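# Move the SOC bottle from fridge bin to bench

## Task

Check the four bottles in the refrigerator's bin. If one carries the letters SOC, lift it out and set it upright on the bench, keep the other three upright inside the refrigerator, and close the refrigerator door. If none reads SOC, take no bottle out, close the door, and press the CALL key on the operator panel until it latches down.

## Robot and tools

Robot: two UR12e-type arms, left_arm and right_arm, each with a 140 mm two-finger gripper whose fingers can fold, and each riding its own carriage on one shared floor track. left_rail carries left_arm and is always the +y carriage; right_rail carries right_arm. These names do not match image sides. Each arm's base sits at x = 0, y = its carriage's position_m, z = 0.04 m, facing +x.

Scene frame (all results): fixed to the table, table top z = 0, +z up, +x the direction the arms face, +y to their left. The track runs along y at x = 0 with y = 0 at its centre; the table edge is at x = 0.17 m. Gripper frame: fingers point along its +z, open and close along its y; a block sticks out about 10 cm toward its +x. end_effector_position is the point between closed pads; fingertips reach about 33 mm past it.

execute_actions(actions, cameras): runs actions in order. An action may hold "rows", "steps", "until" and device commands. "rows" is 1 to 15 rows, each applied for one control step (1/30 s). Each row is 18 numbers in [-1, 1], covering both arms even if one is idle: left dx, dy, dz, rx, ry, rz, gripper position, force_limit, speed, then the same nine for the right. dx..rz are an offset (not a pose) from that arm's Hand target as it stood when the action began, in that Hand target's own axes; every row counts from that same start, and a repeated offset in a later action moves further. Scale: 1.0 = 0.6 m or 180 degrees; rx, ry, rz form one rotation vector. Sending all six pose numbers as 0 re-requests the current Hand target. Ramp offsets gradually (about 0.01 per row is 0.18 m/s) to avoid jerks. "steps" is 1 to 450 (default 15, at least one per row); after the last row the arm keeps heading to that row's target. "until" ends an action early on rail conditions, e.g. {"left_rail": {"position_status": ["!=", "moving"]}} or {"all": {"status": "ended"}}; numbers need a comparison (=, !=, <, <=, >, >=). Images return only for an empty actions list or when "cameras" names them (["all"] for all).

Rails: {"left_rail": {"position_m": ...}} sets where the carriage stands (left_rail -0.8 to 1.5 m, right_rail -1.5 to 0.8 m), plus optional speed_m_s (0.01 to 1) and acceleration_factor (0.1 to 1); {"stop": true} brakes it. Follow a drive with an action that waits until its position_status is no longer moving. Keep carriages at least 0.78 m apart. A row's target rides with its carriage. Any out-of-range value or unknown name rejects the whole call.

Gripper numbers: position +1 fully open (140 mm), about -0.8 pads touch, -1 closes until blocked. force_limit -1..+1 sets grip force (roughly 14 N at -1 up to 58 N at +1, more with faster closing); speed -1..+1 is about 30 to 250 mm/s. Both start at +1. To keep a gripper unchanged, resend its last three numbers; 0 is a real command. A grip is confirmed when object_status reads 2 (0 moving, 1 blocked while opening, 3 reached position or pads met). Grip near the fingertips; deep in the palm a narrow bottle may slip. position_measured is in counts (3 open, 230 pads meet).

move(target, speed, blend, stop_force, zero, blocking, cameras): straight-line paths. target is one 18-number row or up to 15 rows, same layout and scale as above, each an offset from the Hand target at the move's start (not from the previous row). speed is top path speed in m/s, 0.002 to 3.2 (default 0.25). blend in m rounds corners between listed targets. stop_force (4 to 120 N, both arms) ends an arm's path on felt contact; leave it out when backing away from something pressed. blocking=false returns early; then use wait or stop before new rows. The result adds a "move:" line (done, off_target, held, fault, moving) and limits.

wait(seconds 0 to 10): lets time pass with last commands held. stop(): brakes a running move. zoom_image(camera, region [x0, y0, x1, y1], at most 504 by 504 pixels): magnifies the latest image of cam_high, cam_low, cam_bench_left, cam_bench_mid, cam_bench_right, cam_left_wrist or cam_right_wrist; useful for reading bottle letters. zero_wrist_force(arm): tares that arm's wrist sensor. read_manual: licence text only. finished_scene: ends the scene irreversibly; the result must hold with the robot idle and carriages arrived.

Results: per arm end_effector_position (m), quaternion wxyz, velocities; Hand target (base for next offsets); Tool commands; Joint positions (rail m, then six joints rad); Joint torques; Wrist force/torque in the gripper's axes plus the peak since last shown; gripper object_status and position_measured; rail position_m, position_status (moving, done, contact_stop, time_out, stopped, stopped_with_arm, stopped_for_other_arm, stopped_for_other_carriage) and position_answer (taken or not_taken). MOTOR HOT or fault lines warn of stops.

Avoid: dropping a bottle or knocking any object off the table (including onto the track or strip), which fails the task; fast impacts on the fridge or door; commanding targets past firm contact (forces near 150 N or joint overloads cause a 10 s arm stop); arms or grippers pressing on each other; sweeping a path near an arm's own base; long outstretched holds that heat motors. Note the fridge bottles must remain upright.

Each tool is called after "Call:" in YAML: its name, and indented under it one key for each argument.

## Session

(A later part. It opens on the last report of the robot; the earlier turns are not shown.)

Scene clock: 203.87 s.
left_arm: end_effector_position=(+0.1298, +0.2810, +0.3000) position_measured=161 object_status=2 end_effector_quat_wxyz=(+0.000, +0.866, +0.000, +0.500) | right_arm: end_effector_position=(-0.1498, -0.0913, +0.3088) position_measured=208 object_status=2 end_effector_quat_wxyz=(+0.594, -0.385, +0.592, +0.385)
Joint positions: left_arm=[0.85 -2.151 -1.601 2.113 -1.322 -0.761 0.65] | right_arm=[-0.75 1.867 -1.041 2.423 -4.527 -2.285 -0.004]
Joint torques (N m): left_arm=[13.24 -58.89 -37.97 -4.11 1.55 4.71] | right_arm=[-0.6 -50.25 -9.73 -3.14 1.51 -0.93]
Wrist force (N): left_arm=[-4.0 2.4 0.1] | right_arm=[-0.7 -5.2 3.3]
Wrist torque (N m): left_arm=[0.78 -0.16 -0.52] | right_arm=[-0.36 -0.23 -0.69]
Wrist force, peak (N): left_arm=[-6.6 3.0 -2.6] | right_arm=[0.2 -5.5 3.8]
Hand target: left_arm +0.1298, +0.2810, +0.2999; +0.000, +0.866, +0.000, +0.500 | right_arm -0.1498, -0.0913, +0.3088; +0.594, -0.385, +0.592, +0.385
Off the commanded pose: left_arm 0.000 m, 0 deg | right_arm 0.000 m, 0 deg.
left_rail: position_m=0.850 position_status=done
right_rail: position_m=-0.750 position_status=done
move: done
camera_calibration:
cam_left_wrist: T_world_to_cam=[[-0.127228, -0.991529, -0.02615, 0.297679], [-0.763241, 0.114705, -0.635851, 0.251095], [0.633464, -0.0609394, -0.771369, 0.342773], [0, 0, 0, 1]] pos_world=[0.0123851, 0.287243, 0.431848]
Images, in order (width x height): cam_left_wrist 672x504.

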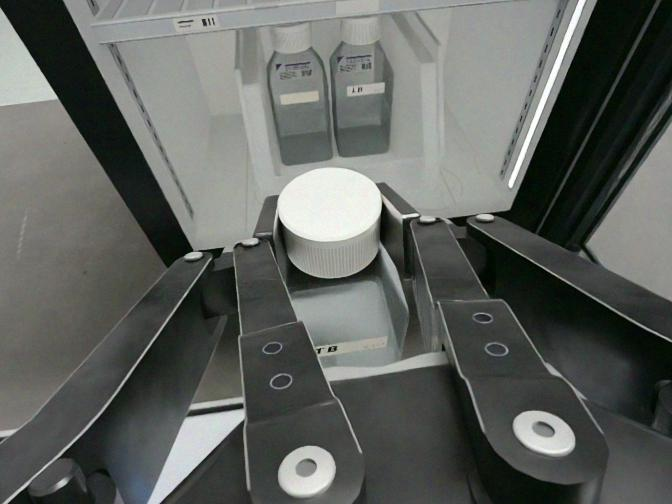

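Call:
execute_actions:
  actions:
    - {"left_rail":{"position_m":1.2,"acceleration_factor":0.4,"speed_m_s":0.5},"steps":250,"until":{"left_rail":{"position_status":["!=","moving"]}}}

Call:
move:
  target:
    - [0.142,0,0.245,0,0,0,-1,0.3,-1,0,0,0,0,0,0,-0.97,-1,-1]
    - [-0.024,0,0.341,0,0,0,-1,0.3,-1,0,0,0,0,0,0,-0.97,-1,-1]
  speed: 0.12

Call:
move:
  target: [-0.09,0,0.052,0,0,0,-1,0.3,-1,0,0,0,0,0,0,-0.97,-1,-1]
  speed: 0.01
  stop_force: 4
  cameras: ["cam_left_wrist","cam_bench_left"]

Call:
zoom_image:
  camera: "cam_bench_left"
  region: [20, 240, 220, 380]

Scene clock: 206.47 s.
left_arm: end_effector_position=(+0.1298, +0.6310, +0.2999) position_measured=161 object_status=2 end_effector_quat_wxyz=(+0.000, +0.866, +0.000, +0.500) | right_arm: end_effector_position=(-0.1498, -0.0913, +0.3088) position_measured=208 object_status=2 end_effector_quat_wxyz=(+0.594, -0.385, +0.592, +0.385)
Joint positions: left_arm=[1.2 -2.151 -1.601 2.113 -1.323 -0.762 0.65] | right_arm=[-0.75 1.867 -1.041 2.423 -4.527 -2.285 -0.004]
Joint torques (N m): left_arm=[7.07 -41.48 -47.19 -2.31 2.67 3.54] | right_arm=[-0.37 -52.05 -10.56 -3.24 1.68 -0.77]
Wrist force (N): left_arm=[-4.4 2.4 0.5] | right_arm=[0.4 -5.1 3.7]
Wrist torque (N m): left_arm=[0.78 -0.09 -0.51] | right_arm=[-0.35 -0.27 -0.69]
Wrist force, peak (N): left_arm=[-4.8 3.9 0.0] | right_arm=[-0.1 -5.2 3.9]
Hand target: left_arm +0.1298, +0.6310, +0.2999; +0.000, +0.866, +0.000, +0.500 | right_arm -0.1498, -0.0913, +0.3088; +0.594, -0.385, +0.592, +0.385
Tool commands: left_gripper/position=-1.0 left_gripper/force_limit=+0.3 left_gripper/speed=-1.0 right_gripper/position=-0.97 right_gripper/force_limit=-1.0 right_gripper/speed=-1.0
Off the commanded pose: left_arm 0.000 m, 0 deg | right_arm 0.000 m, 0 deg.
left_rail: position_m=1.200 speed_m_s=0.50 position_status=done
right_rail: position_m=-0.750 position_status=done

Scene clock: 210.03 s.
left_arm: end_effector_position=(+0.2998, +0.6311, +0.1853) position_measured=161 object_status=2 end_effector_quat_wxyz=(+0.000, +0.866, +0.000, +0.500) | right_arm: end_effector_position=(-0.1498, -0.0913, +0.3088) position_measured=208 object_status=2 end_effector_quat_wxyz=(+0.594, -0.385, +0.592, +0.385)
Joint positions: left_arm=[1.2 -1.873 -1.491 2.319 -1.921 -0.598 1.011] | right_arm=[-0.75 1.867 -1.041 2.423 -4.527 -2.285 -0.004]
Joint torques (N m): left_arm=[13.53 -32.57 -29.02 -7.26 5.17 4.13] | right_arm=[-1.67 -51.15 -10.24 -3.1 1.71 -0.61]
Wrist force (N): left_arm=[-5.3 1.7 -0.2] | right_arm=[0.2 -5.0 3.6]
Wrist torque (N m): left_arm=[0.60 0.15 -0.51] | right_arm=[-0.32 -0.34 -0.68]
Wrist force, peak (N): left_arm=[-6.3 1.8 -0.1] | right_arm=[-0.5 -5.3 4.1]
Hand target: left_arm +0.2998, +0.6311, +0.1852; +0.000, +0.866, +0.000, +0.500 | right_arm -0.1498, -0.0913, +0.3088; +0.594, -0.385, +0.592, +0.385
Off the commanded pose: left_arm 0.000 m, 0 deg | right_arm 0.000 m, 0 deg.
left_rail: position_m=1.200 speed_m_s=0.50 position_status=done
right_rail: position_m=-0.750 position_status=done
move: done

Scene clock: 212.83 s.
left_arm: end_effector_position=(+0.2998, +0.6311, +0.1701) position_measured=161 object_status=2 end_effector_quat_wxyz=(+0.000, +0.866, +0.000, +0.500) | right_arm: end_effector_position=(-0.1498, -0.0913, +0.3088) position_measured=208 object_status=2 end_effector_quat_wxyz=(+0.594, -0.385, +0.592, +0.385)
Joint positions: left_arm=[1.2 -1.873 -1.466 2.33 -1.957 -0.598 1.011] | right_arm=[-0.75 1.867 -1.041 2.423 -4.527 -2.285 -0.004]
Joint torques (N m): left_arm=[12.11 -63.1 -43.97 -0.47 2.41 3.7] | right_arm=[-2.06 -52.77 -10.84 -3.13 1.83 -0.62]
Wrist force (N): left_arm=[-5.5 2.2 -0.5] | right_arm=[0.6 -4.9 4.0]
Wrist torque (N m): left_arm=[0.75 0.22 -0.52] | right_arm=[-0.30 -0.31 -0.69]
Wrist force, peak (N): left_arm=[5.7 0.8 -9.6] | right_arm=[-0.5 -5.3 3.8]
Hand target: left_arm +0.2998, +0.6311, +0.1701; +0.000, +0.866, +0.000, +0.500 (not the last commanded pose) | right_arm -0.1498, -0.0913, +0.3088; +0.594, -0.385, +0.592, +0.385
Off the commanded pose: left_arm 0.047 m, 0 deg | right_arm 0.000 m, 0 deg.
left_rail: position_m=1.200 speed_m_s=0.50 position_status=done
right_rail: position_m=-0.750 position_status=done
move: contact (left_arm)
camera_calibration:
cam_left_wrist: T_world_to_cam=[[-0.127181, -0.991534, -0.0261797, 0.663064], [-0.763516, 0.114714, -0.635519, 0.258175], [0.633142, -0.0608375, -0.771641, 0.156307], [0, 0, 0, 1]] pos_world=[0.182485, 0.637343, 0.302047]
Images, in order (width x height): cam_bench_left 672x504, cam_left_wrist 672x504.

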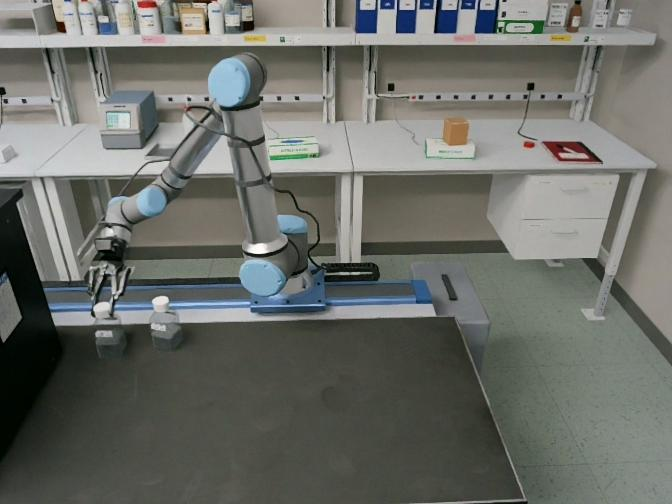

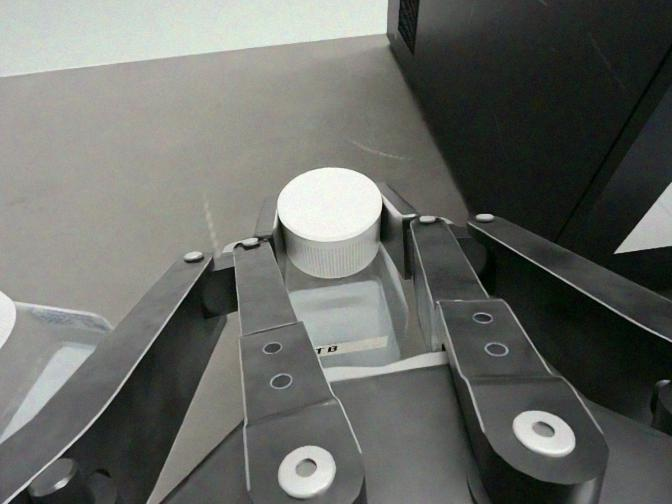

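Scaled by 2.520 from the camera's 672x504 image, which has a finer 960x720 frame.

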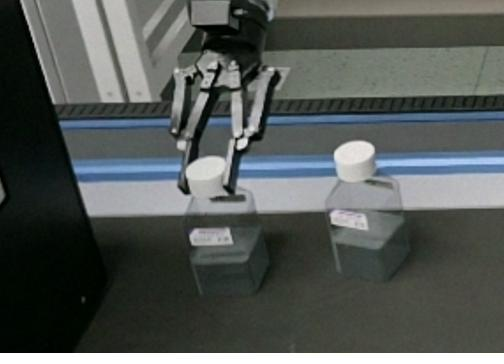

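Call:
move:
  target: [-0.015,0,0.0083,0,0,0,-1,0.3,-1,0,0,0,0,0,0,-0.97,-1,-1]
  speed: 0.004
  stop_force: 5

Call:
execute_actions:
  actions:
    - {"rows":[[0,0,0,0,0,0,0.0,-1,-1,0,0,0,0,0,0,-0.97,-1,-1]],"steps":45}

Call:
move:
  target: [0,0,-0.2,0,0,0,0.0,-1,-1,0,0,0,0,0,0,-0.97,-1,-1]
  speed: 0.1
  cameras: ["cam_left_wrist"]

Scene clock: 214.27 s.
left_arm: end_effector_position=(+0.2998, +0.6311, +0.1700) position_measured=161 object_status=2 end_effector_quat_wxyz=(+0.000, +0.866, +0.000, +0.500) | right_arm: end_effector_position=(-0.1498, -0.0913, +0.3088) position_measured=208 object_status=2 end_effector_quat_wxyz=(+0.594, -0.385, +0.592, +0.385)
Joint positions: left_arm=[1.2 -1.873 -1.466 2.33 -1.957 -0.598 1.011] | right_arm=[-0.75 1.867 -1.041 2.423 -4.527 -2.285 -0.004]
Joint torques (N m): left_arm=[12.44 -60.44 -40.24 -0.33 3.05 3.47] | right_arm=[-1.39 -54.04 -10.49 -2.96 1.8 -0.52]
Wrist force (N): left_arm=[-1.5 2.0 -3.4] | right_arm=[-0.3 -5.0 3.3]
Wrist torque (N m): left_arm=[0.60 0.27 -0.63] | right_arm=[-0.33 -0.24 -0.69]
Wrist force, peak (N): left_arm=[1.4 1.5 -6.1] | right_arm=[0.2 -5.1 4.0]
Hand target: left_arm +0.2998, +0.6311, +0.1700; +0.000, +0.866, +0.000, +0.500 (not the last commanded pose) | right_arm -0.1498, -0.0913, +0.3088; +0.594, -0.385, +0.592, +0.385
Off the commanded pose: left_arm 0.010 m, 0 deg | right_arm 0.000 m, 0 deg.
left_rail: position_m=1.200 speed_m_s=0.50 position_status=done
right_rail: position_m=-0.750 position_status=done
move: contact (left_arm)

Scene clock: 215.97 s.
left_arm: end_effector_position=(+0.2998, +0.6311, +0.1700) position_measured=129 object_status=3 end_effector_quat_wxyz=(+0.000, +0.866, +0.000, +0.500) | right_arm: end_effector_position=(-0.1498, -0.0913, +0.3088) position_measured=208 object_status=2 end_effector_quat_wxyz=(+0.594, -0.385, +0.592, +0.385)
Joint positions: left_arm=[1.2 -1.873 -1.466 2.33 -1.957 -0.598 1.011] | right_arm=[-0.75 1.867 -1.041 2.423 -4.527 -2.285 -0.004]
Joint torques (N m): left_arm=[11.41 -60.99 -42.7 -5.1 2.4 3.37] | right_arm=[1.2 -53.09 -10.93 -3 1.85 -0.58]
Wrist force (N): left_arm=[-2.2 1.7 -2.4] | right_arm=[0.3 -4.8 3.1]
Wrist torque (N m): left_arm=[0.62 0.22 -0.51] | right_arm=[-0.28 -0.30 -0.69]
Wrist force, peak (N): left_arm=[-3.6 2.9 -2.0] | right_arm=[-0.7 -5.1 3.7]
Hand target: left_arm +0.2998, +0.6311, +0.1700; +0.000, +0.866, +0.000, +0.500 | right_arm -0.1498, -0.0913, +0.3088; +0.594, -0.385, +0.592, +0.385
Off the commanded pose: left_arm 0.000 m, 0 deg | right_arm 0.000 m, 0 deg.
left_rail: position_m=1.200 speed_m_s=0.50 position_status=done
right_rail: position_m=-0.750 position_status=done

Scene clock: 217.83 s.
left_arm: end_effector_position=(+0.1960, +0.6310, +0.2299) position_measured=129 object_status=3 end_effector_quat_wxyz=(+0.000, +0.866, +0.000, +0.500) | right_arm: end_effector_position=(-0.1498, -0.0913, +0.3088) position_measured=208 object_status=2 end_effector_quat_wxyz=(+0.594, -0.385, +0.592, +0.385)
Joint positions: left_arm=[1.2 -2.049 -1.551 2.229 -1.574 -0.694 0.766] | right_arm=[-0.75 1.867 -1.041 2.423 -4.527 -2.285 -0.004]
Joint torques (N m): left_arm=[-15.28 -58.33 -48.44 1.05 0.39 -3.54] | right_arm=[-0.52 -52.84 -11.19 -2.84 1.73 -0.48]
Wrist force (N): left_arm=[-1.3 2.6 -2.0] | right_arm=[0.6 -5.0 3.5]
Wrist torque (N m): left_arm=[0.80 0.01 -0.24] | right_arm=[-0.33 -0.31 -0.69]
Wrist force, peak (N): left_arm=[-1.8 3.0 -2.4] | right_arm=[-0.7 -5.3 4.1]
Hand target: left_arm +0.1959, +0.6310, +0.2300; +0.000, +0.866, +0.000, +0.500 | right_arm -0.1498, -0.0913, +0.3088; +0.594, -0.385, +0.592, +0.385
Off the commanded pose: left_arm 0.000 m, 0 deg | right_arm 0.000 m, 0 deg.
left_rail: position_m=1.200 speed_m_s=0.50 position_status=done
right_rail: position_m=-0.750 position_status=done
move: done
camera_calibration:
cam_left_wrist: T_world_to_cam=[[-0.127244, -0.991528, -0.0261026, 0.651289], [-0.763509, 0.114712, -0.635528, 0.216865], [0.633138, -0.0609372, -0.771637, 0.268291], [0, 0, 0, 1]] pos_world=[0.0785852, 0.637243, 0.361847]
Images, in order (width x height): cam_left_wrist 672x504.

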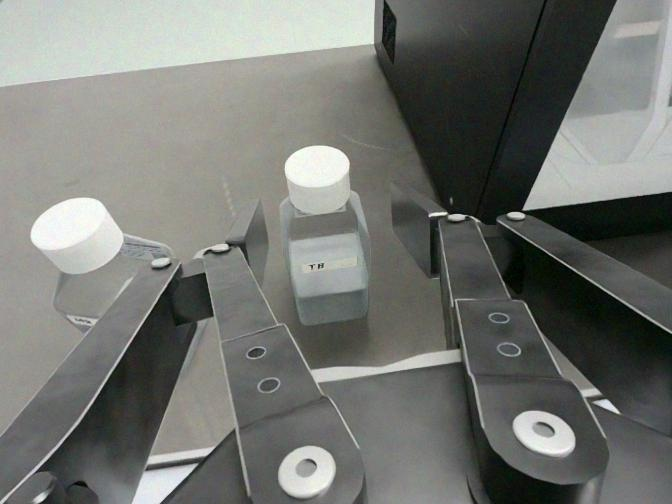

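Call:
execute_actions:
  actions:
    - {"left_rail":{"position_m":0.85,"acceleration_factor":1,"speed_m_s":1},"steps":250,"until":{"left_rail":{"position_status":["!=","moving"]}}}

Call:
move:
  target: [0.18,0,0.13,0,0,0,0.0,-1,-1,0,0,0,0,0,0,-0.97,-1,-1]
  speed: 0.12
  cameras: ["cam_left_wrist"]

Call:
zoom_image:
  camera: "cam_left_wrist"
  region: [220, 100, 470, 360]

Scene clock: 219.57 s.
left_arm: end_effector_position=(+0.1959, +0.2810, +0.2300) position_measured=129 object_status=3 end_effector_quat_wxyz=(+0.000, +0.866, +0.000, +0.500) | right_arm: end_effector_position=(-0.1498, -0.0913, +0.3088) position_measured=208 object_status=2 end_effector_quat_wxyz=(+0.594, -0.385, +0.592, +0.385)
Joint positions: left_arm=[0.85 -2.049 -1.551 2.229 -1.574 -0.694 0.766] | right_arm=[-0.75 1.867 -1.041 2.423 -4.527 -2.285 -0.004]
Joint torques (N m): left_arm=[-0.56 -36.15 -32.48 -1.4 2.63 -3.58] | right_arm=[-0.88 -53.44 -11.12 -3.2 1.92 -0.51]
Wrist force (N): left_arm=[-1.4 2.1 -1.5] | right_arm=[-0.8 -4.8 3.7]
Wrist torque (N m): left_arm=[0.70 0.05 -0.25] | right_arm=[-0.29 -0.27 -0.69]
Wrist force, peak (N): left_arm=[-1.5 5.0 -1.6] | right_arm=[0.5 -5.3 3.7]
Hand target: left_arm +0.1959, +0.2810, +0.2300; +0.000, +0.866, +0.000, +0.500 | right_arm -0.1498, -0.0913, +0.3088; +0.594, -0.385, +0.592, +0.385
Tool commands: left_gripper/position=+0.0 left_gripper/force_limit=-1.0 left_gripper/speed=-1.0 right_gripper/position=-0.97 right_gripper/force_limit=-1.0 right_gripper/speed=-1.0
Off the commanded pose: left_arm 0.000 m, 0 deg | right_arm 0.000 m, 0 deg.
left_rail: position_m=0.850 position_status=done
right_rail: position_m=-0.750 position_status=done

Scene clock: 221.37 s.
left_arm: end_effector_position=(+0.3173, +0.2810, +0.2845) position_measured=129 object_status=3 end_effector_quat_wxyz=(+0.000, +0.866, +0.000, +0.500) | right_arm: end_effector_position=(-0.1498, -0.0913, +0.3088) position_measured=208 object_status=2 end_effector_quat_wxyz=(+0.594, -0.385, +0.592, +0.385)
Joint positions: left_arm=[0.85 -1.842 -1.628 2.237 -1.744 -0.584 1.061] | right_arm=[-0.75 1.867 -1.041 2.423 -4.527 -2.285 -0.004]
Joint torques (N m): left_arm=[12.16 -54.33 -38.17 -6.88 4.14 3.76] | right_arm=[0.06 -51.45 -11.28 -2.79 2.05 -0.17]
Wrist force (N): left_arm=[-1.3 2.3 -3.3] | right_arm=[0.7 -5.1 3.7]
Wrist torque (N m): left_arm=[0.78 0.02 -0.56] | right_arm=[-0.36 -0.37 -0.69]
Wrist force, peak (N): left_arm=[-2.2 2.5 -3.0] | right_arm=[0.0 -5.2 4.0]
Hand target: left_arm +0.3174, +0.2811, +0.2845; +0.000, +0.866, +0.000, +0.500 | right_arm -0.1498, -0.0913, +0.3088; +0.594, -0.385, +0.592, +0.385
Off the commanded pose: left_arm 0.000 m, 0 deg | right_arm 0.000 m, 0 deg.
left_rail: position_m=0.850 position_status=done
right_rail: position_m=-0.750 position_status=done
move: done
camera_calibration:
cam_left_wrist: T_world_to_cam=[[-0.127159, -0.99154, -0.0260535, 0.321083], [-0.763432, 0.114607, -0.635639, 0.384452], [0.633247, -0.060937, -0.771547, 0.212313], [0, 0, 0, 1]] pos_world=[0.199885, 0.287243, 0.416547]
Images, in order (width x height): cam_left_wrist 672x504.

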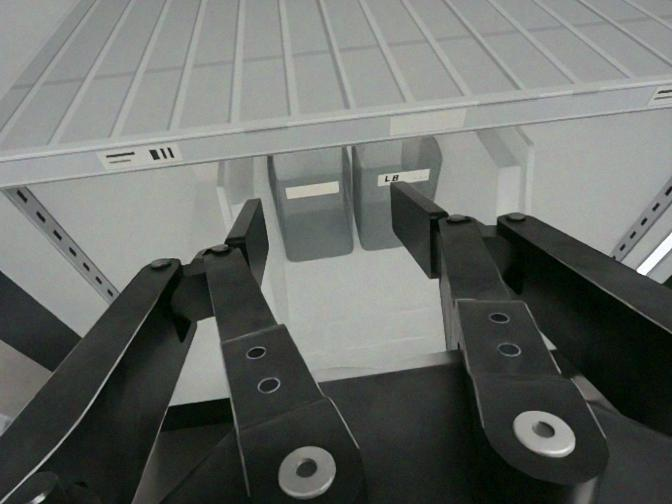

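Scaled by 1.938 from the camera's 672x504 image, which has a finer 960x720 frame.

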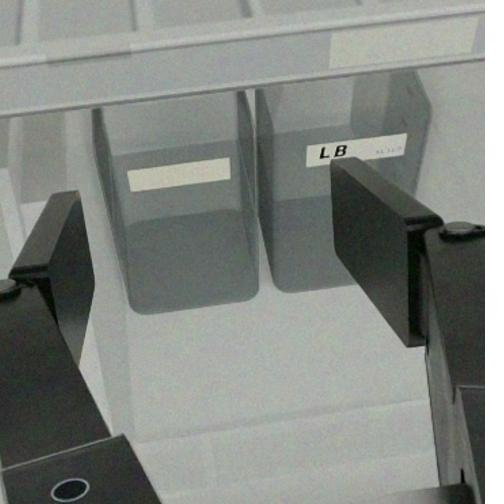

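Call:
move:
  target: [0,0,0,0,0,0,-0.85,-1,-0.5,0,0,0,0,0,0,-0.97,-1,-1]

Call:
move:
  target: [-0.0235,0.0683,0.1245,0,-0.1667,0,-0.85,-1,-0.5,0,0,0,0,0,0,-0.97,-1,-1]
  speed: 0.12
  cameras: ["cam_left_wrist"]

Scene clock: 224.23 s.
left_arm: end_effector_position=(+0.3174, +0.2811, +0.2845) position_measured=232 object_status=3 end_effector_quat_wxyz=(+0.000, +0.866, +0.000, +0.500) | right_arm: end_effector_position=(-0.1498, -0.0913, +0.3088) position_measured=208 object_status=2 end_effector_quat_wxyz=(+0.594, -0.385, +0.592, +0.385)
Joint positions: left_arm=[0.85 -1.842 -1.628 2.237 -1.744 -0.584 1.061] | right_arm=[-0.75 1.867 -1.041 2.423 -4.527 -2.285 -0.004]
Joint torques (N m): left_arm=[13.81 -53.41 -35.04 -6.54 4.55 3.99] | right_arm=[-0.51 -52.1 -11.5 -3.09 2.31 -0.28]
Wrist force (N): left_arm=[-1.9 2.2 -3.4] | right_arm=[-1.1 -4.7 3.4]
Wrist torque (N m): left_arm=[0.75 0.18 -0.56] | right_arm=[-0.25 -0.22 -0.69]
Wrist force, peak (N): left_arm=[-2.7 2.2 -3.0] | right_arm=[-0.7 -5.3 4.0]
Hand target: left_arm +0.3174, +0.2811, +0.2845; +0.000, +0.866, +0.000, +0.500 | right_arm -0.1498, -0.0913, +0.3088; +0.594, -0.385, +0.592, +0.385
Off the commanded pose: left_arm 0.000 m, 0 deg | right_arm 0.000 m, 0 deg.
left_rail: position_m=0.850 position_status=done
right_rail: position_m=-0.750 position_status=done
move: done

Scene clock: 227.03 s.
left_arm: end_effector_position=(+0.3749, +0.2402, +0.2349) position_measured=232 object_status=3 end_effector_quat_wxyz=(+0.000, +0.966, +0.000, +0.259) | right_arm: end_effector_position=(-0.1498, -0.0913, +0.3088) position_measured=208 object_status=2 end_effector_quat_wxyz=(+0.594, -0.385, +0.592, +0.385)
Joint positions: left_arm=[0.85 -1.521 -1.543 2.109 -2.165 -1.048 1.627] | right_arm=[-0.75 1.867 -1.041 2.423 -4.527 -2.285 -0.004]
Joint torques (N m): left_arm=[68.51 -48.1 -74.9 -15.12 24.55 3.96] | right_arm=[0.84 -51.54 -12.47 -2.65 1.79 -0.1]
Wrist force (N): left_arm=[-104.4 -13.8 -40.4] | right_arm=[-3.1 -5.9 4.0]
Wrist torque (N m): left_arm=[-0.70 9.03 -0.74] | right_arm=[-0.21 -0.43 -0.70]
Wrist force, peak (N): left_arm=[-104.4 -13.8 -40.4] | right_arm=[-1.3 -8.0 5.1]
Hand target: left_arm +0.3751, +0.2402, +0.2350; +0.000, +0.966, +0.000, +0.259 | right_arm -0.1498, -0.0913, +0.3088; +0.594, -0.385, +0.592, +0.385
Off the commanded pose: left_arm 0.000 m, 0 deg | right_arm 0.000 m, 0 deg.
left_rail: position_m=0.850 position_status=done
right_rail: position_m=-0.750 position_status=done
move: done
camera_calibration:
cam_left_wrist: T_world_to_cam=[[-0.123299, -0.99151, 0.0412993, 0.269334], [-0.978961, 0.11471, -0.16875, 0.372637], [0.16258, -0.0612372, -0.984793, 0.361561], [0, 0, 0, 1]] pos_world=[0.339223, 0.246443, 0.407822]
Images, in order (width x height): cam_left_wrist 672x504.

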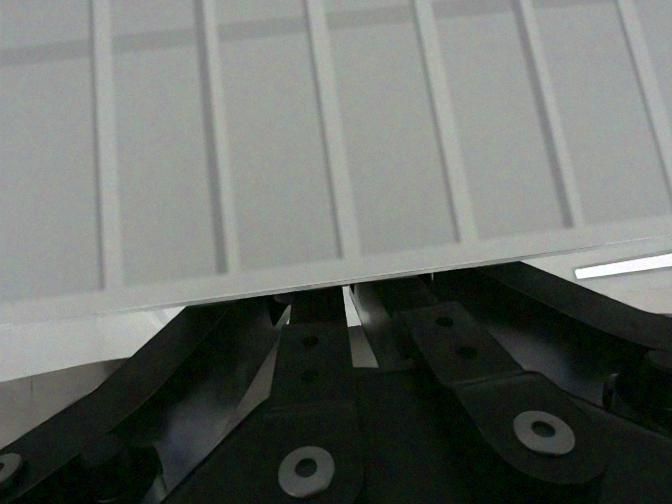

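Call:
move:
  target: [-0.058,0,-0.033,0,0,0,-0.85,-1,-0.5,0,0,0,0,0,0,-0.97,-1,-1]
  speed: 0.1
  cameras: ["cam_left_wrist"]

Scene clock: 228.27 s.
left_arm: end_effector_position=(+0.3352, +0.2401, +0.2347) position_measured=232 object_status=3 end_effector_quat_wxyz=(+0.000, +0.966, +0.000, +0.259) | right_arm: end_effector_position=(-0.1498, -0.0913, +0.3088) position_measured=208 object_status=2 end_effector_quat_wxyz=(+0.594, -0.385, +0.592, +0.385)
Joint positions: left_arm=[0.85 -1.586 -1.566 2.124 -2.12 -1.047 1.552] | right_arm=[-0.75 1.867 -1.041 2.423 -4.527 -2.285 -0.004]
Joint torques (N m): left_arm=[-14.33 -60.74 -37.94 -2.41 2.48 -3.97] | right_arm=[-0.18 -54.49 -12.38 -2.75 1.9 0.05]
Wrist force (N): left_arm=[-3.6 1.3 -3.1] | right_arm=[5.9 1.6 -1.3]
Wrist torque (N m): left_arm=[0.41 0.60 -0.12] | right_arm=[-0.46 -0.18 -0.70]
Wrist force, peak (N): left_arm=[-113.4 -15.1 -42.7] | right_arm=[-4.1 -6.1 3.9]
Hand target: left_arm +0.3351, +0.2401, +0.2347; +0.000, +0.966, +0.000, +0.259 | right_arm -0.1498, -0.0913, +0.3088; +0.594, -0.385, +0.592, +0.385
Off the commanded pose: left_arm 0.000 m, 0 deg | right_arm 0.000 m, 0 deg.
left_rail: position_m=0.850 position_status=done
right_rail: position_m=-0.750 position_status=done
move: done
camera_calibration:
cam_left_wrist: T_world_to_cam=[[-0.1232, -0.991516, 0.0414402, 0.26437], [-0.979006, 0.114601, -0.168564, 0.333818], [0.162385, -0.0613374, -0.984819, 0.367995], [0, 0, 0, 1]] pos_world=[0.299623, 0.246443, 0.407722]
Images, in order (width x height): cam_left_wrist 672x504.

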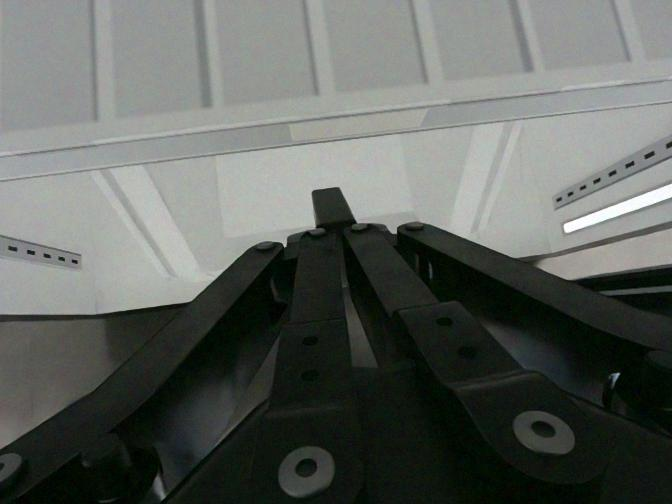

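Call:
move:
  target: [0,0,0.15,0,0,0,-0.85,-1,-0.5,0,0,0,0,0,0,-0.97,-1,-1]
  speed: 0.05
  stop_force: 8
  cameras: ["cam_left_wrist"]

Scene clock: 231.87 s.
left_arm: end_effector_position=(+0.3801, +0.2402, +0.1568) position_measured=232 object_status=3 end_effector_quat_wxyz=(+0.000, +0.966, +0.000, +0.259) | right_arm: end_effector_position=(-0.1498, -0.0913, +0.3088) position_measured=208 object_status=2 end_effector_quat_wxyz=(+0.594, -0.385, +0.592, +0.385)
Joint positions: left_arm=[0.85 -1.513 -1.448 2.177 -2.333 -1.048 1.636] | right_arm=[-0.75 1.867 -1.041 2.423 -4.527 -2.285 -0.004]
Joint torques (N m): left_arm=[11.69 -44.96 -32.74 -8.23 -0.1 3.76] | right_arm=[-1.88 -52.29 -12.05 -2.81 1.84 -0.15]
Wrist force (N): left_arm=[-4.0 2.4 -3.3] | right_arm=[6.4 0.9 -1.2]
Wrist torque (N m): left_arm=[0.73 0.71 -0.38] | right_arm=[-0.62 -0.14 -0.69]
Wrist force, peak (N): left_arm=[-4.0 2.4 -3.3] | right_arm=[7.6 1.6 -1.3]
Hand target: left_arm +0.3801, +0.2402, +0.1568; +0.000, +0.966, +0.000, +0.259 | right_arm -0.1498, -0.0913, +0.3088; +0.594, -0.385, +0.592, +0.385
Off the commanded pose: left_arm 0.000 m, 0 deg | right_arm 0.000 m, 0 deg.
left_rail: position_m=0.850 position_status=done
right_rail: position_m=-0.750 position_status=done
move: done
camera_calibration:
cam_left_wrist: T_world_to_cam=[[-0.123202, -0.991516, 0.0414276, 0.273127], [-0.97899, 0.114599, -0.168661, 0.364556], [0.162483, -0.0613366, -0.984803, 0.283865], [0, 0, 0, 1]] pos_world=[0.344423, 0.246443, 0.329722]
Images, in order (width x height): cam_left_wrist 672x504.

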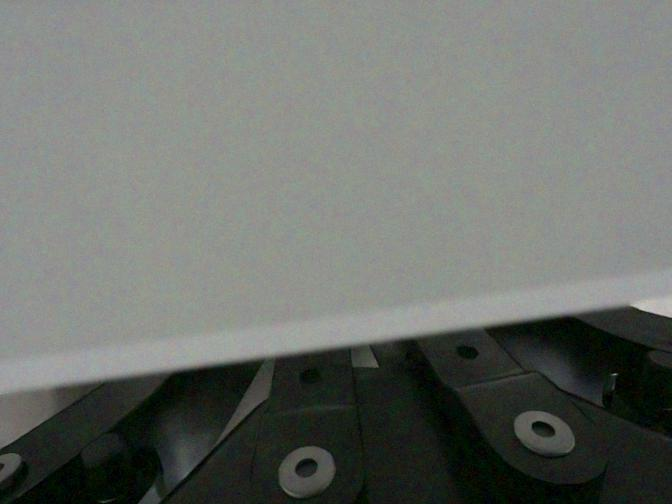

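Call:
move:
  target: [-0.115,0,-0.0666,0,0,0,-0.85,-1,-0.5,0,0,0,0,0,0,-0.97,-1,-1]
  speed: 0.04
  stop_force: 35
  cameras: ["cam_left_wrist"]

Scene clock: 235.30 s.
left_arm: end_effector_position=(+0.3003, +0.2401, +0.1569) position_measured=232 object_status=3 end_effector_quat_wxyz=(+0.000, +0.966, +0.000, +0.259) | right_arm: end_effector_position=(-0.1498, -0.0913, +0.3088) position_measured=208 object_status=2 end_effector_quat_wxyz=(+0.594, -0.385, +0.592, +0.385)
Joint positions: left_arm=[0.85 -1.644 -1.493 2.208 -2.243 -1.049 1.486] | right_arm=[-0.75 1.867 -1.041 2.423 -4.527 -2.285 -0.004]
Joint torques (N m): left_arm=[-15.96 -66.22 -32.97 -1.95 -1.08 -3.7] | right_arm=[0.93 -52.16 -12.61 -2.43 2.22 -0.03]
Wrist force (N): left_arm=[0.8 1.5 -0.7] | right_arm=[6.9 1.8 -1.3]
Wrist torque (N m): left_arm=[0.49 0.42 -0.08] | right_arm=[-0.56 -0.15 -0.69]
Wrist force, peak (N): left_arm=[-3.7 2.4 -3.3] | right_arm=[7.7 1.9 -1.4]
Hand target: left_arm +0.3003, +0.2401, +0.1569; +0.000, +0.966, +0.000, +0.259 | right_arm -0.1498, -0.0913, +0.3088; +0.594, -0.385, +0.592, +0.385
Off the commanded pose: left_arm 0.000 m, 0 deg | right_arm 0.000 m, 0 deg.
left_rail: position_m=0.850 position_status=done
right_rail: position_m=-0.750 position_status=done
move: done
camera_calibration:
cam_left_wrist: T_world_to_cam=[[-0.123202, -0.991516, 0.0414276, 0.263303], [-0.97899, 0.114599, -0.168661, 0.286547], [0.162483, -0.0613366, -0.984803, 0.296913], [0, 0, 0, 1]] pos_world=[0.264723, 0.246443, 0.329822]
Images, in order (width x height): cam_left_wrist 672x504.

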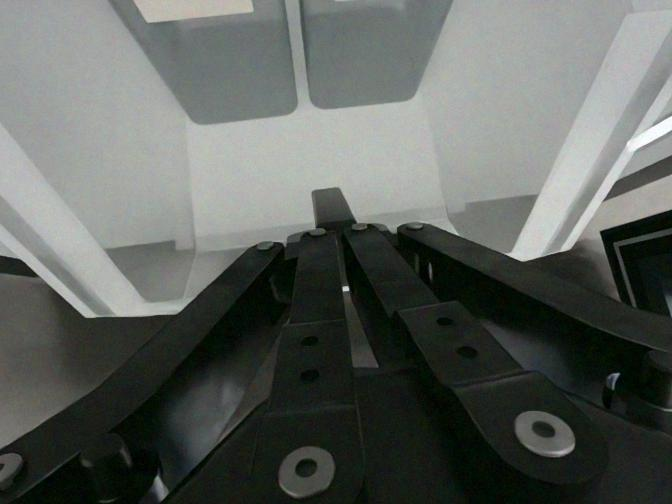

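Call:
move:
  target: [-0.101,0,-0.0583,0,0,0,-0.85,-1,-0.5,0,0,0,0,0,0,-0.97,-1,-1]
  speed: 0.03
  stop_force: 25
  cameras: ["cam_left_wrist"]

Scene clock: 241.27 s.
left_arm: end_effector_position=(+0.2304, +0.2400, +0.1569) position_measured=232 object_status=3 end_effector_quat_wxyz=(+0.000, +0.966, +0.000, +0.259) | right_arm: end_effector_position=(-0.1498, -0.0913, +0.3088) position_measured=208 object_status=2 end_effector_quat_wxyz=(+0.594, -0.385, +0.592, +0.385)
Joint positions: left_arm=[0.85 -1.761 -1.52 2.219 -2.161 -1.058 1.351] | right_arm=[-0.75 1.867 -1.041 2.423 -4.527 -2.285 -0.004]
Joint torques (N m): left_arm=[-15.63 -62.29 -33.94 -1.94 -1.44 -3.58] | right_arm=[2.22 -53.28 -12.98 -2.5 1.98 0.17]
Wrist force (N): left_arm=[0.4 1.9 -0.7] | right_arm=[7.4 2.4 -1.6]
Wrist torque (N m): left_arm=[0.59 0.48 -0.11] | right_arm=[-0.42 -0.23 -0.69]
Wrist force, peak (N): left_arm=[1.5 2.2 -2.4] | right_arm=[7.7 2.1 -1.8]
Hand target: left_arm +0.2304, +0.2400, +0.1569; +0.000, +0.966, +0.000, +0.259 | right_arm -0.1498, -0.0913, +0.3088; +0.594, -0.385, +0.592, +0.385
Off the commanded pose: left_arm 0.000 m, 0 deg | right_arm 0.000 m, 0 deg.
left_rail: position_m=0.850 position_status=done
right_rail: position_m=-0.750 position_status=done
move: done
camera_calibration:
cam_left_wrist: T_world_to_cam=[[-0.123202, -0.991516, 0.0414276, 0.25458], [-0.97899, 0.114599, -0.168661, 0.21803], [0.162483, -0.0613366, -0.984803, 0.308281], [0, 0, 0, 1]] pos_world=[0.194723, 0.246343, 0.329822]
Images, in order (width x height): cam_left_wrist 672x504.

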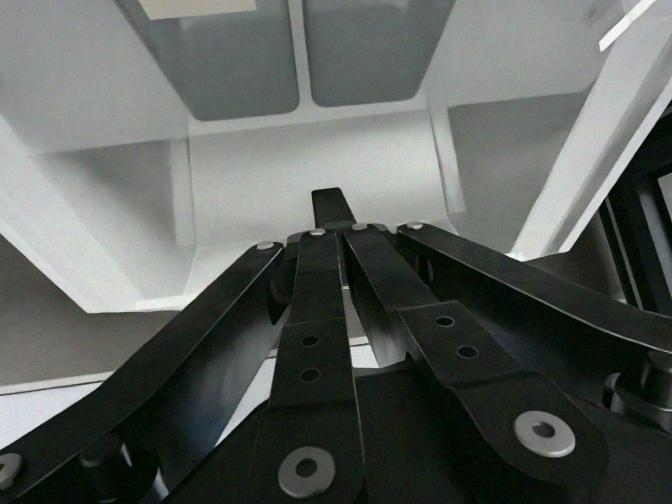

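Call:
move:
  target:
    - [0,0,-0.233,0,0,0,-0.85,-1,-0.5,0,0,0,0,0,0,-0.97,-1,-1]
    - [0.2687,-0.0667,-0.193,0,0,0,-0.85,-1,-0.5,0,0,0,0,0,0,-0.97,-1,-1]
  speed: 0.12
  blend: 0.02

Call:
execute_actions:
  actions:
    - {"rows":[[0,0,0,0,0,0,0.0,-1,0,0,0,0,0,0,0,-0.97,-1,-1]],"steps":45}
  cameras: ["cam_left_wrist"]

Scene clock: 245.00 s.
left_arm: end_effector_position=(+0.3118, +0.2801, +0.3377) position_measured=232 object_status=3 end_effector_quat_wxyz=(+0.000, +0.966, +0.000, +0.259) | right_arm: end_effector_position=(-0.1498, -0.0913, +0.3088) position_measured=208 object_status=2 end_effector_quat_wxyz=(+0.594, -0.385, +0.592, +0.385)
Joint positions: left_arm=[0.85 -1.629 -1.732 2.069 -1.874 -1.048 1.503] | right_arm=[-0.75 1.867 -1.041 2.423 -4.527 -2.285 -0.004]
Joint torques (N m): left_arm=[52.64 -120.05 -115.76 -15.19 22.44 5.56] | right_arm=[0.82 -53.61 -13.01 -2.37 2.4 0.3]
Wrist force (N): left_arm=[-117.3 18.5 53.3] | right_arm=[-6.9 -4.7 2.5]
Wrist torque (N m): left_arm=[2.10 18.53 -2.28] | right_arm=[-0.28 -0.42 -0.60]
Wrist force, peak (N): left_arm=[-120.9 12.1 53.9] | right_arm=[-7.7 -3.7 2.2]
Hand target: left_arm +0.3120, +0.2802, +0.3378; +0.000, +0.966, +0.000, +0.259 | right_arm -0.1498, -0.0913, +0.3088; +0.594, -0.385, +0.592, +0.385
Off the commanded pose: left_arm 0.000 m, 0 deg | right_arm 0.000 m, 0 deg.
left_rail: position_m=0.850 position_status=done
right_rail: position_m=-0.750 position_status=done
move: done

Scene clock: 246.70 s.
left_arm: end_effector_position=(+0.3120, +0.2801, +0.3378) position_measured=129 object_status=3 end_effector_quat_wxyz=(+0.000, +0.966, +0.000, +0.259) | right_arm: end_effector_position=(-0.1498, -0.0913, +0.3088) position_measured=208 object_status=2 end_effector_quat_wxyz=(+0.594, -0.385, +0.592, +0.385)
Joint positions: left_arm=[0.85 -1.628 -1.732 2.069 -1.874 -1.048 1.504] | right_arm=[-0.75 1.867 -1.041 2.423 -4.527 -2.285 -0.004]
Joint torques (N m): left_arm=[53.06 -119.46 -115.37 -14.73 20.45 5.85] | right_arm=[0.1 -52.45 -12.98 -1.91 2.64 0.33]
Wrist force (N): left_arm=[-117.9 18.6 51.2] | right_arm=[-7.8 -4.8 3.3]
Wrist torque (N m): left_arm=[2.17 18.80 -2.32] | right_arm=[-0.19 -0.31 -0.60]
Wrist force, peak (N): left_arm=[-118.8 18.4 52.4] | right_arm=[-7.8 -5.1 3.4]
Hand target: left_arm +0.3120, +0.2801, +0.3378; +0.000, +0.966, +0.000, +0.259 | right_arm -0.1498, -0.0913, +0.3088; +0.594, -0.385, +0.592, +0.385
Off the commanded pose: left_arm 0.000 m, 0 deg | right_arm 0.000 m, 0 deg.
left_rail: position_m=0.850 position_status=done
right_rail: position_m=-0.750 position_status=done
camera_calibration:
cam_left_wrist: T_world_to_cam=[[-0.123202, -0.991516, 0.0414276, 0.296911], [-0.97899, 0.114599, -0.168661, 0.323928], [0.162483, -0.0613366, -0.984803, 0.475617], [0, 0, 0, 1]] pos_world=[0.276423, 0.286443, 0.510722]
Images, in order (width x height): cam_left_wrist 672x504.

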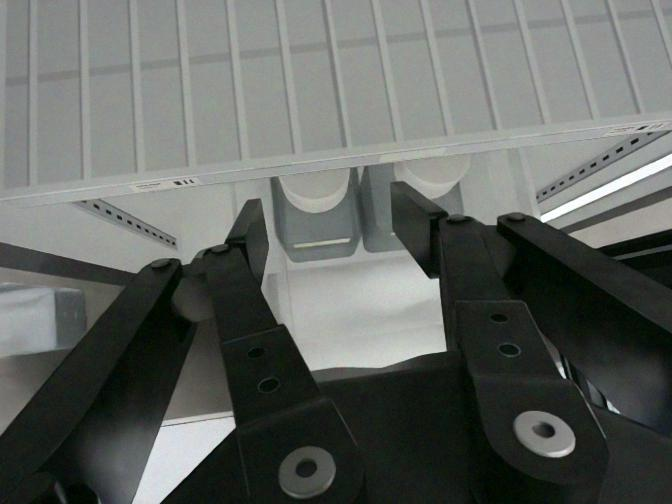

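Call:
move:
  target: [-0.087,0,-0.05,0,0,0,0.0,-1,0,0,0,0,0,0,0,-0.97,-1,-1]
  speed: 0.1
  cameras: ["cam_left_wrist"]

Scene clock: 257.10 s.
left_arm: end_effector_position=(+0.3049, +0.2842, +0.3282) position_measured=129 object_status=3 end_effector_quat_wxyz=(-0.007, +0.968, -0.002, +0.252) | right_arm: end_effector_position=(-0.1498, -0.0913, +0.3088) position_measured=208 object_status=2 end_effector_quat_wxyz=(+0.594, -0.385, +0.592, +0.385)
Joint positions: left_arm=[0.85 -1.634 -1.73 2.077 -1.869 -1.063 1.499] | right_arm=[-0.75 1.867 -1.041 2.423 -4.527 -2.285 -0.004]
Joint torques (N m): left_arm=[-0.6 -38.63 -52.4 -4.77 3 -0.11] | right_arm=[1.32 -55.7 -13.71 -1.7 -1.27 0.22]
Wrist force (N): left_arm=[-21.6 4.0 6.1] | right_arm=[2.0 6.2 -4.5]
Wrist torque (N m): left_arm=[0.59 3.48 -0.56] | right_arm=[-0.63 -0.24 -0.69]
Wrist force, peak (N): left_arm=[-66.9 25.4 116.8] | right_arm=[5.6 8.3 -4.1]
Hand target: left_arm +0.3049, +0.2842, +0.3282; -0.007, +0.968, -0.002, +0.252 (not the last commanded pose) | right_arm -0.1498, -0.0913, +0.3088; +0.594, -0.385, +0.592, +0.385
Tool commands: left_gripper/position=+0.003922 left_gripper/force_limit=-1.0 left_gripper/speed=+0.003922 right_gripper/position=-0.97 right_gripper/force_limit=-1.0 right_gripper/speed=-1.0
Off the commanded pose: left_arm 0.054 m, 1 deg | right_arm 0.000 m, 0 deg.
FORCE FAULT: contact force on the left arm reached its limit, and that arm stopped for 10 seconds. The contact can be on any part of that arm, not only on its tool. That arm's remaining commands of this call were not run. That arm's target is now where it stood when the stop ended, not its last command. That arm accepts commands again.
left_rail: position_m=0.850 position_status=done
right_rail: position_m=-0.750 position_status=done
move: fault (left_arm)
camera_calibration:
cam_left_wrist: T_world_to_cam=[[-0.124094, -0.991844, 0.0290818, 0.304812], [-0.981051, 0.118243, -0.153487, 0.309421], [0.148796, -0.0475775, -0.987723, 0.468899], [0, 0, 0, 1]] pos_world=[0.271613, 0.288049, 0.501769]
Images, in order (width x height): cam_left_wrist 672x504.

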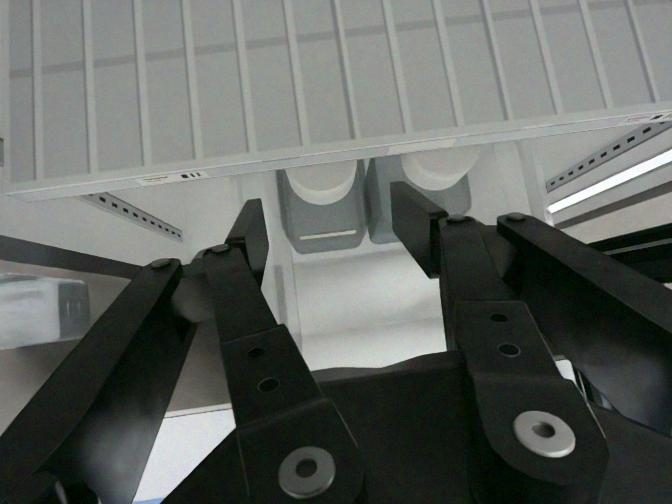

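Call:
move:
  target: [-0.04,0,0.054,0,0,0,0.0,-1,0,0,0,0,0,0,0,-0.97,-1,-1]
  speed: 0.04
  cameras: ["cam_left_wrist","cam_high"]

Scene clock: 258.97 s.
left_arm: end_effector_position=(+0.2997, +0.2848, +0.2884) position_measured=129 object_status=3 end_effector_quat_wxyz=(-0.007, +0.968, -0.002, +0.252) | right_arm: end_effector_position=(-0.1498, -0.0913, +0.3088) position_measured=208 object_status=2 end_effector_quat_wxyz=(+0.594, -0.385, +0.592, +0.385)
Joint positions: left_arm=[0.85 -1.643 -1.705 2.13 -1.942 -1.063 1.489] | right_arm=[-0.75 1.867 -1.041 2.423 -4.527 -2.285 -0.004]
Joint torques (N m): left_arm=[-14.22 -27.02 -40.23 -7.24 0.26 -4] | right_arm=[0.29 -56.79 -13.84 -2.07 -0.42 0.42]
Wrist force (N): left_arm=[-1.4 1.6 -2.3] | right_arm=[3.5 6.1 -4.4]
Wrist torque (N m): left_arm=[0.45 0.11 -0.06] | right_arm=[-0.69 -0.18 -0.70]
Wrist force, peak (N): left_arm=[-20.7 4.1 6.8] | right_arm=[5.3 7.0 -4.5]
Hand target: left_arm +0.2997, +0.2848, +0.2882; -0.007, +0.968, -0.002, +0.252 | right_arm -0.1498, -0.0913, +0.3088; +0.594, -0.385, +0.592, +0.385
Off the commanded pose: left_arm 0.000 m, 0 deg | right_arm 0.000 m, 0 deg.
left_rail: position_m=0.850 position_status=done
right_rail: position_m=-0.750 position_status=done
move: done
camera_calibration:
cam_left_wrist: T_world_to_cam=[[-0.12408, -0.991849, 0.0289837, 0.305975], [-0.981052, 0.118244, -0.153475, 0.298233], [0.148797, -0.0474776, -0.987727, 0.430348], [0, 0, 0, 1]] pos_world=[0.266513, 0.288649, 0.461969]
Images, in order (width x height): cam_high 672x504, cam_left_wrist 672x504.

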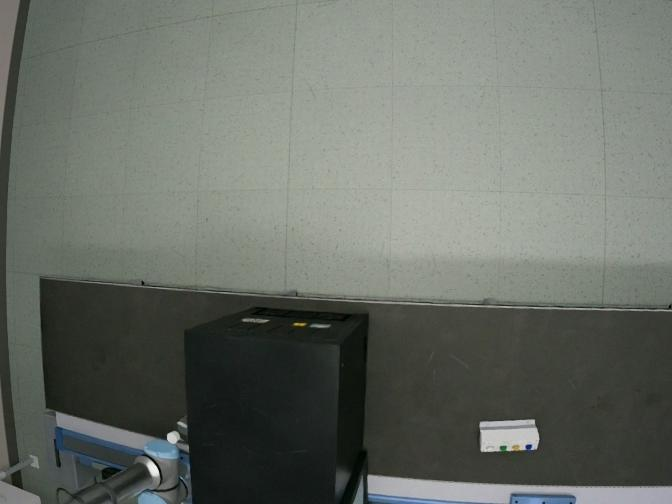

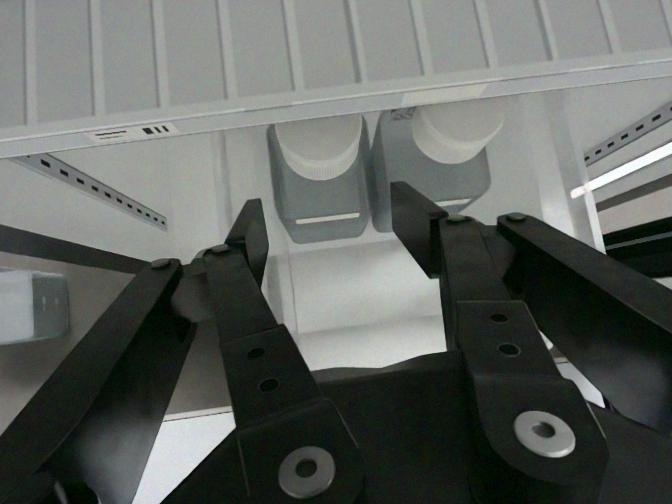

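Call:
move:
  target: [0.0427,0.008,0.0778,0,0,0,0.0,-1,0,0,0,0,0,0,0,-0.97,-1,-1]
  speed: 0.03
  stop_force: 8
  cameras: ["cam_left_wrist"]

Scene clock: 262.40 s.
left_arm: end_effector_position=(+0.3449, +0.2803, +0.2599) position_measured=129 object_status=3 end_effector_quat_wxyz=(-0.007, +0.968, -0.002, +0.252) | right_arm: end_effector_position=(-0.1498, -0.0913, +0.3088) position_measured=208 object_status=2 end_effector_quat_wxyz=(+0.594, -0.385, +0.592, +0.385)
Joint positions: left_arm=[0.85 -1.563 -1.647 2.146 -2.06 -1.061 1.58] | right_arm=[-0.75 1.867 -1.041 2.423 -4.527 -2.285 -0.004]
Joint torques (N m): left_arm=[11.38 -31.36 -38.97 -7.75 1.48 3.87] | right_arm=[1.54 -53.46 -13.3 -1.96 0.03 0.61]
Wrist force (N): left_arm=[-3.2 2.1 -2.3] | right_arm=[4.0 6.0 -4.6]
Wrist torque (N m): left_arm=[0.59 0.46 -0.38] | right_arm=[-0.70 -0.26 -0.70]
Wrist force, peak (N): left_arm=[-3.6 2.3 -2.5] | right_arm=[5.0 6.2 -4.8]
Hand target: left_arm +0.3449, +0.2803, +0.2599; -0.007, +0.968, -0.002, +0.252 | right_arm -0.1498, -0.0913, +0.3088; +0.594, -0.385, +0.592, +0.385
Off the commanded pose: left_arm 0.000 m, 0 deg | right_arm 0.000 m, 0 deg.
left_rail: position_m=0.850 position_status=done
right_rail: position_m=-0.750 position_status=done
move: done
camera_calibration:
cam_left_wrist: T_world_to_cam=[[-0.124094, -0.991844, 0.0290818, 0.307993], [-0.981051, 0.118243, -0.153487, 0.33863], [0.148796, -0.0475775, -0.987723, 0.395305], [0, 0, 0, 1]] pos_world=[0.311613, 0.284249, 0.433469]
Images, in order (width x height): cam_left_wrist 672x504.

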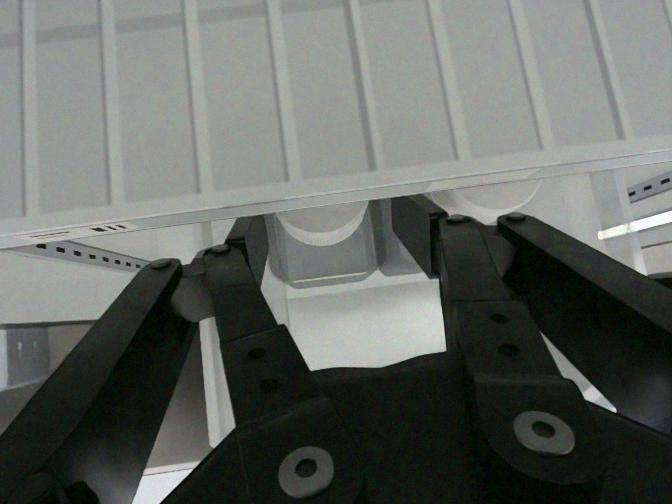

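Call:
execute_actions:
  actions:
    - {"rows":[[0,0,0,0,0,0,-1,0.3,-1,0,0,0,0,0,0,-0.97,-1,-1]],"steps":75}
  cameras: ["cam_left_wrist"]

Scene clock: 265.23 s.
left_arm: end_effector_position=(+0.3449, +0.2803, +0.2599) position_measured=162 object_status=2 end_effector_quat_wxyz=(-0.007, +0.968, -0.002, +0.252) | right_arm: end_effector_position=(-0.1498, -0.0913, +0.3088) position_measured=208 object_status=2 end_effector_quat_wxyz=(+0.594, -0.385, +0.592, +0.385)
Joint positions: left_arm=[0.85 -1.563 -1.647 2.146 -2.06 -1.061 1.58] | right_arm=[-0.75 1.867 -1.041 2.423 -4.527 -2.285 -0.004]
Joint torques (N m): left_arm=[8.58 -30.38 -43.04 -6.74 0.76 3.87] | right_arm=[0.2 -54.94 -13.91 -1.39 0.01 0.64]
Wrist force (N): left_arm=[2.6 -1.6 -15.1] | right_arm=[4.9 5.8 -3.9]
Wrist torque (N m): left_arm=[0.90 0.70 -0.39] | right_arm=[-0.65 -0.18 -0.70]
Wrist force, peak (N): left_arm=[2.9 -1.1 -15.5] | right_arm=[6.5 5.6 -4.3]
Hand target: left_arm +0.3449, +0.2803, +0.2599; -0.007, +0.968, -0.002, +0.252 | right_arm -0.1498, -0.0913, +0.3088; +0.594, -0.385, +0.592, +0.385
Off the commanded pose: left_arm 0.000 m, 0 deg | right_arm 0.000 m, 0 deg.
left_rail: position_m=0.850 position_status=done
right_rail: position_m=-0.750 position_status=done
camera_calibration:
cam_left_wrist: T_world_to_cam=[[-0.124094, -0.991844, 0.0290818, 0.307993], [-0.981051, 0.118243, -0.153487, 0.33863], [0.148796, -0.0475775, -0.987723, 0.395305], [0, 0, 0, 1]] pos_world=[0.311613, 0.284249, 0.433469]
Images, in order (width x height): cam_left_wrist 672x504.

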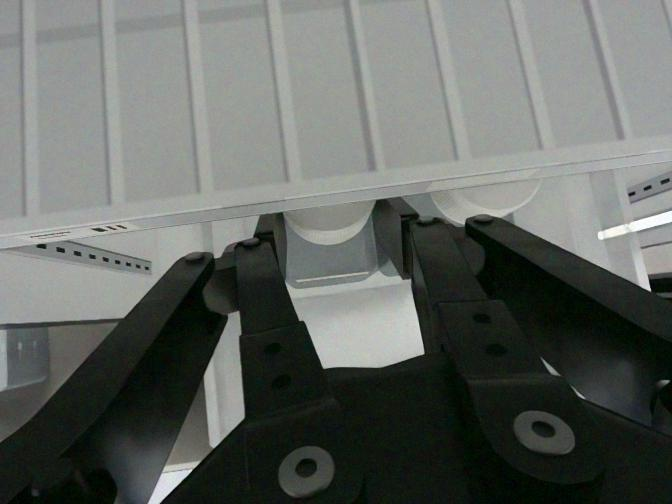

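Call:
move:
  target:
    - [0.0123,0,-0.0218,0,0,0,-1,0.3,-1,0,0,0,0,0,0,-0.97,-1,-1]
    - [-0.1287,0,-0.1107,0,0,0,-1,0.3,-1,0,0,0,0,0,0,-0.97,-1,-1]
  speed: 0.04
  blend: 0.004
  stop_force: 20
  cameras: ["cam_left_wrist"]

Scene clock: 269.87 s.
left_arm: end_effector_position=(+0.2451, +0.2801, +0.2802) position_measured=162 object_status=2 end_effector_quat_wxyz=(-0.007, +0.968, -0.002, +0.252) | right_arm: end_effector_position=(-0.1498, -0.0913, +0.3088) position_measured=208 object_status=2 end_effector_quat_wxyz=(+0.594, -0.385, +0.592, +0.385)
Joint positions: left_arm=[0.85 -1.74 -1.713 2.14 -1.891 -1.071 1.379] | right_arm=[-0.75 1.867 -1.041 2.423 -4.527 -2.285 -0.004]
Joint torques (N m): left_arm=[-13.79 -54.32 -57.95 -2.39 0.43 -3.75] | right_arm=[0.03 -55.05 -14.63 -1.55 -0.08 0.46]
Wrist force (N): left_arm=[-4.6 2.5 0.6] | right_arm=[3.9 5.8 -4.6]
Wrist torque (N m): left_arm=[0.70 0.29 -0.07] | right_arm=[-0.75 -0.17 -0.70]
Wrist force, peak (N): left_arm=[2.6 -1.9 -15.5] | right_arm=[6.3 5.8 -4.4]
Hand target: left_arm +0.2451, +0.2801, +0.2802; -0.007, +0.968, -0.002, +0.252 | right_arm -0.1498, -0.0913, +0.3088; +0.594, -0.385, +0.592, +0.385
Off the commanded pose: left_arm 0.000 m, 0 deg | right_arm 0.000 m, 0 deg.
left_rail: position_m=0.850 position_status=done
right_rail: position_m=-0.750 position_status=done
move: done
camera_calibration:
cam_left_wrist: T_world_to_cam=[[-0.124094, -0.991844, 0.0290818, 0.294823], [-0.981051, 0.118243, -0.153487, 0.243845], [0.148796, -0.0475775, -0.987723, 0.430097], [0, 0, 0, 1]] pos_world=[0.211813, 0.284049, 0.453669]
Images, in order (width x height): cam_left_wrist 672x504.

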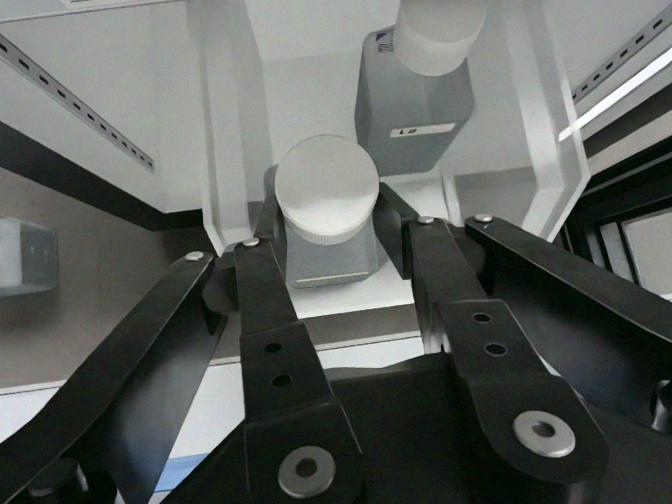

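Call:
move:
  target:
    - [0.0858,0,-0.1523,0,0,0,-1,0.3,-1,0,0,0,0,0,0,-0.97,-1,-1]
    - [-0.1,0,-0.2575,0,0,0,-1,0.3,-1,0,0,0,0,0,0,-0.97,-1,-1]
  speed: 0.06
  blend: 0.01
  stop_force: 20
  cameras: ["cam_left_wrist"]

Scene clock: 275.23 s.
left_arm: end_effector_position=(+0.1173, +0.2787, +0.3857) position_measured=162 object_status=2 end_effector_quat_wxyz=(-0.007, +0.968, -0.002, +0.252) | right_arm: end_effector_position=(-0.1498, -0.0913, +0.3088) position_measured=208 object_status=2 end_effector_quat_wxyz=(+0.594, -0.385, +0.592, +0.385)
Joint positions: left_arm=[0.85 -1.962 -1.78 1.975 -1.543 -1.108 1.131] | right_arm=[-0.75 1.867 -1.041 2.423 -4.527 -2.285 -0.004]
Joint torques (N m): left_arm=[-12.56 -24.4 -61.7 -1.4 0.48 -3.74] | right_arm=[1.55 -54.54 -14.35 -1.55 0.01 0.16]
Wrist force (N): left_arm=[-4.1 1.8 0.1] | right_arm=[3.2 6.2 -4.6]
Wrist torque (N m): left_arm=[0.50 0.16 -0.15] | right_arm=[-0.67 -0.27 -0.70]
Wrist force, peak (N): left_arm=[-5.1 2.8 1.3] | right_arm=[4.9 6.3 -4.5]
Hand target: left_arm +0.1173, +0.2787, +0.3857; -0.007, +0.968, -0.002, +0.252 | right_arm -0.1498, -0.0913, +0.3088; +0.594, -0.385, +0.592, +0.385
Off the commanded pose: left_arm 0.000 m, 0 deg | right_arm 0.000 m, 0 deg.
left_rail: position_m=0.850 position_status=done
right_rail: position_m=-0.750 position_status=done
move: done
camera_calibration:
cam_left_wrist: T_world_to_cam=[[-0.124094, -0.991844, 0.0290818, 0.274405], [-0.981051, 0.118243, -0.153487, 0.134852], [0.148796, -0.0475775, -0.987723, 0.553345], [0, 0, 0, 1]] pos_world=[0.0840129, 0.282549, 0.559269]
Images, in order (width x height): cam_left_wrist 672x504.

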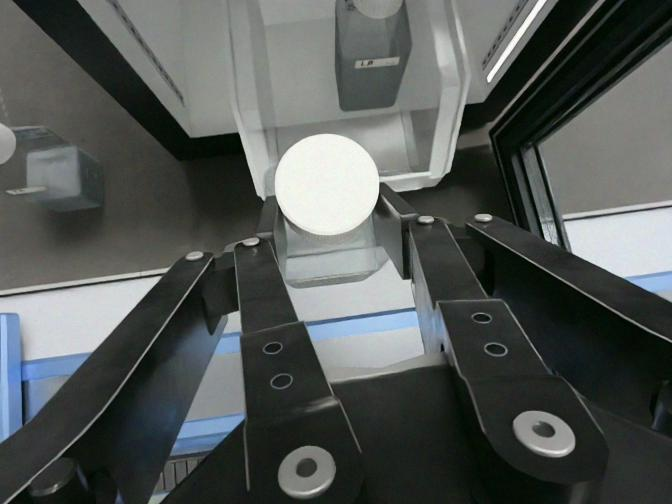

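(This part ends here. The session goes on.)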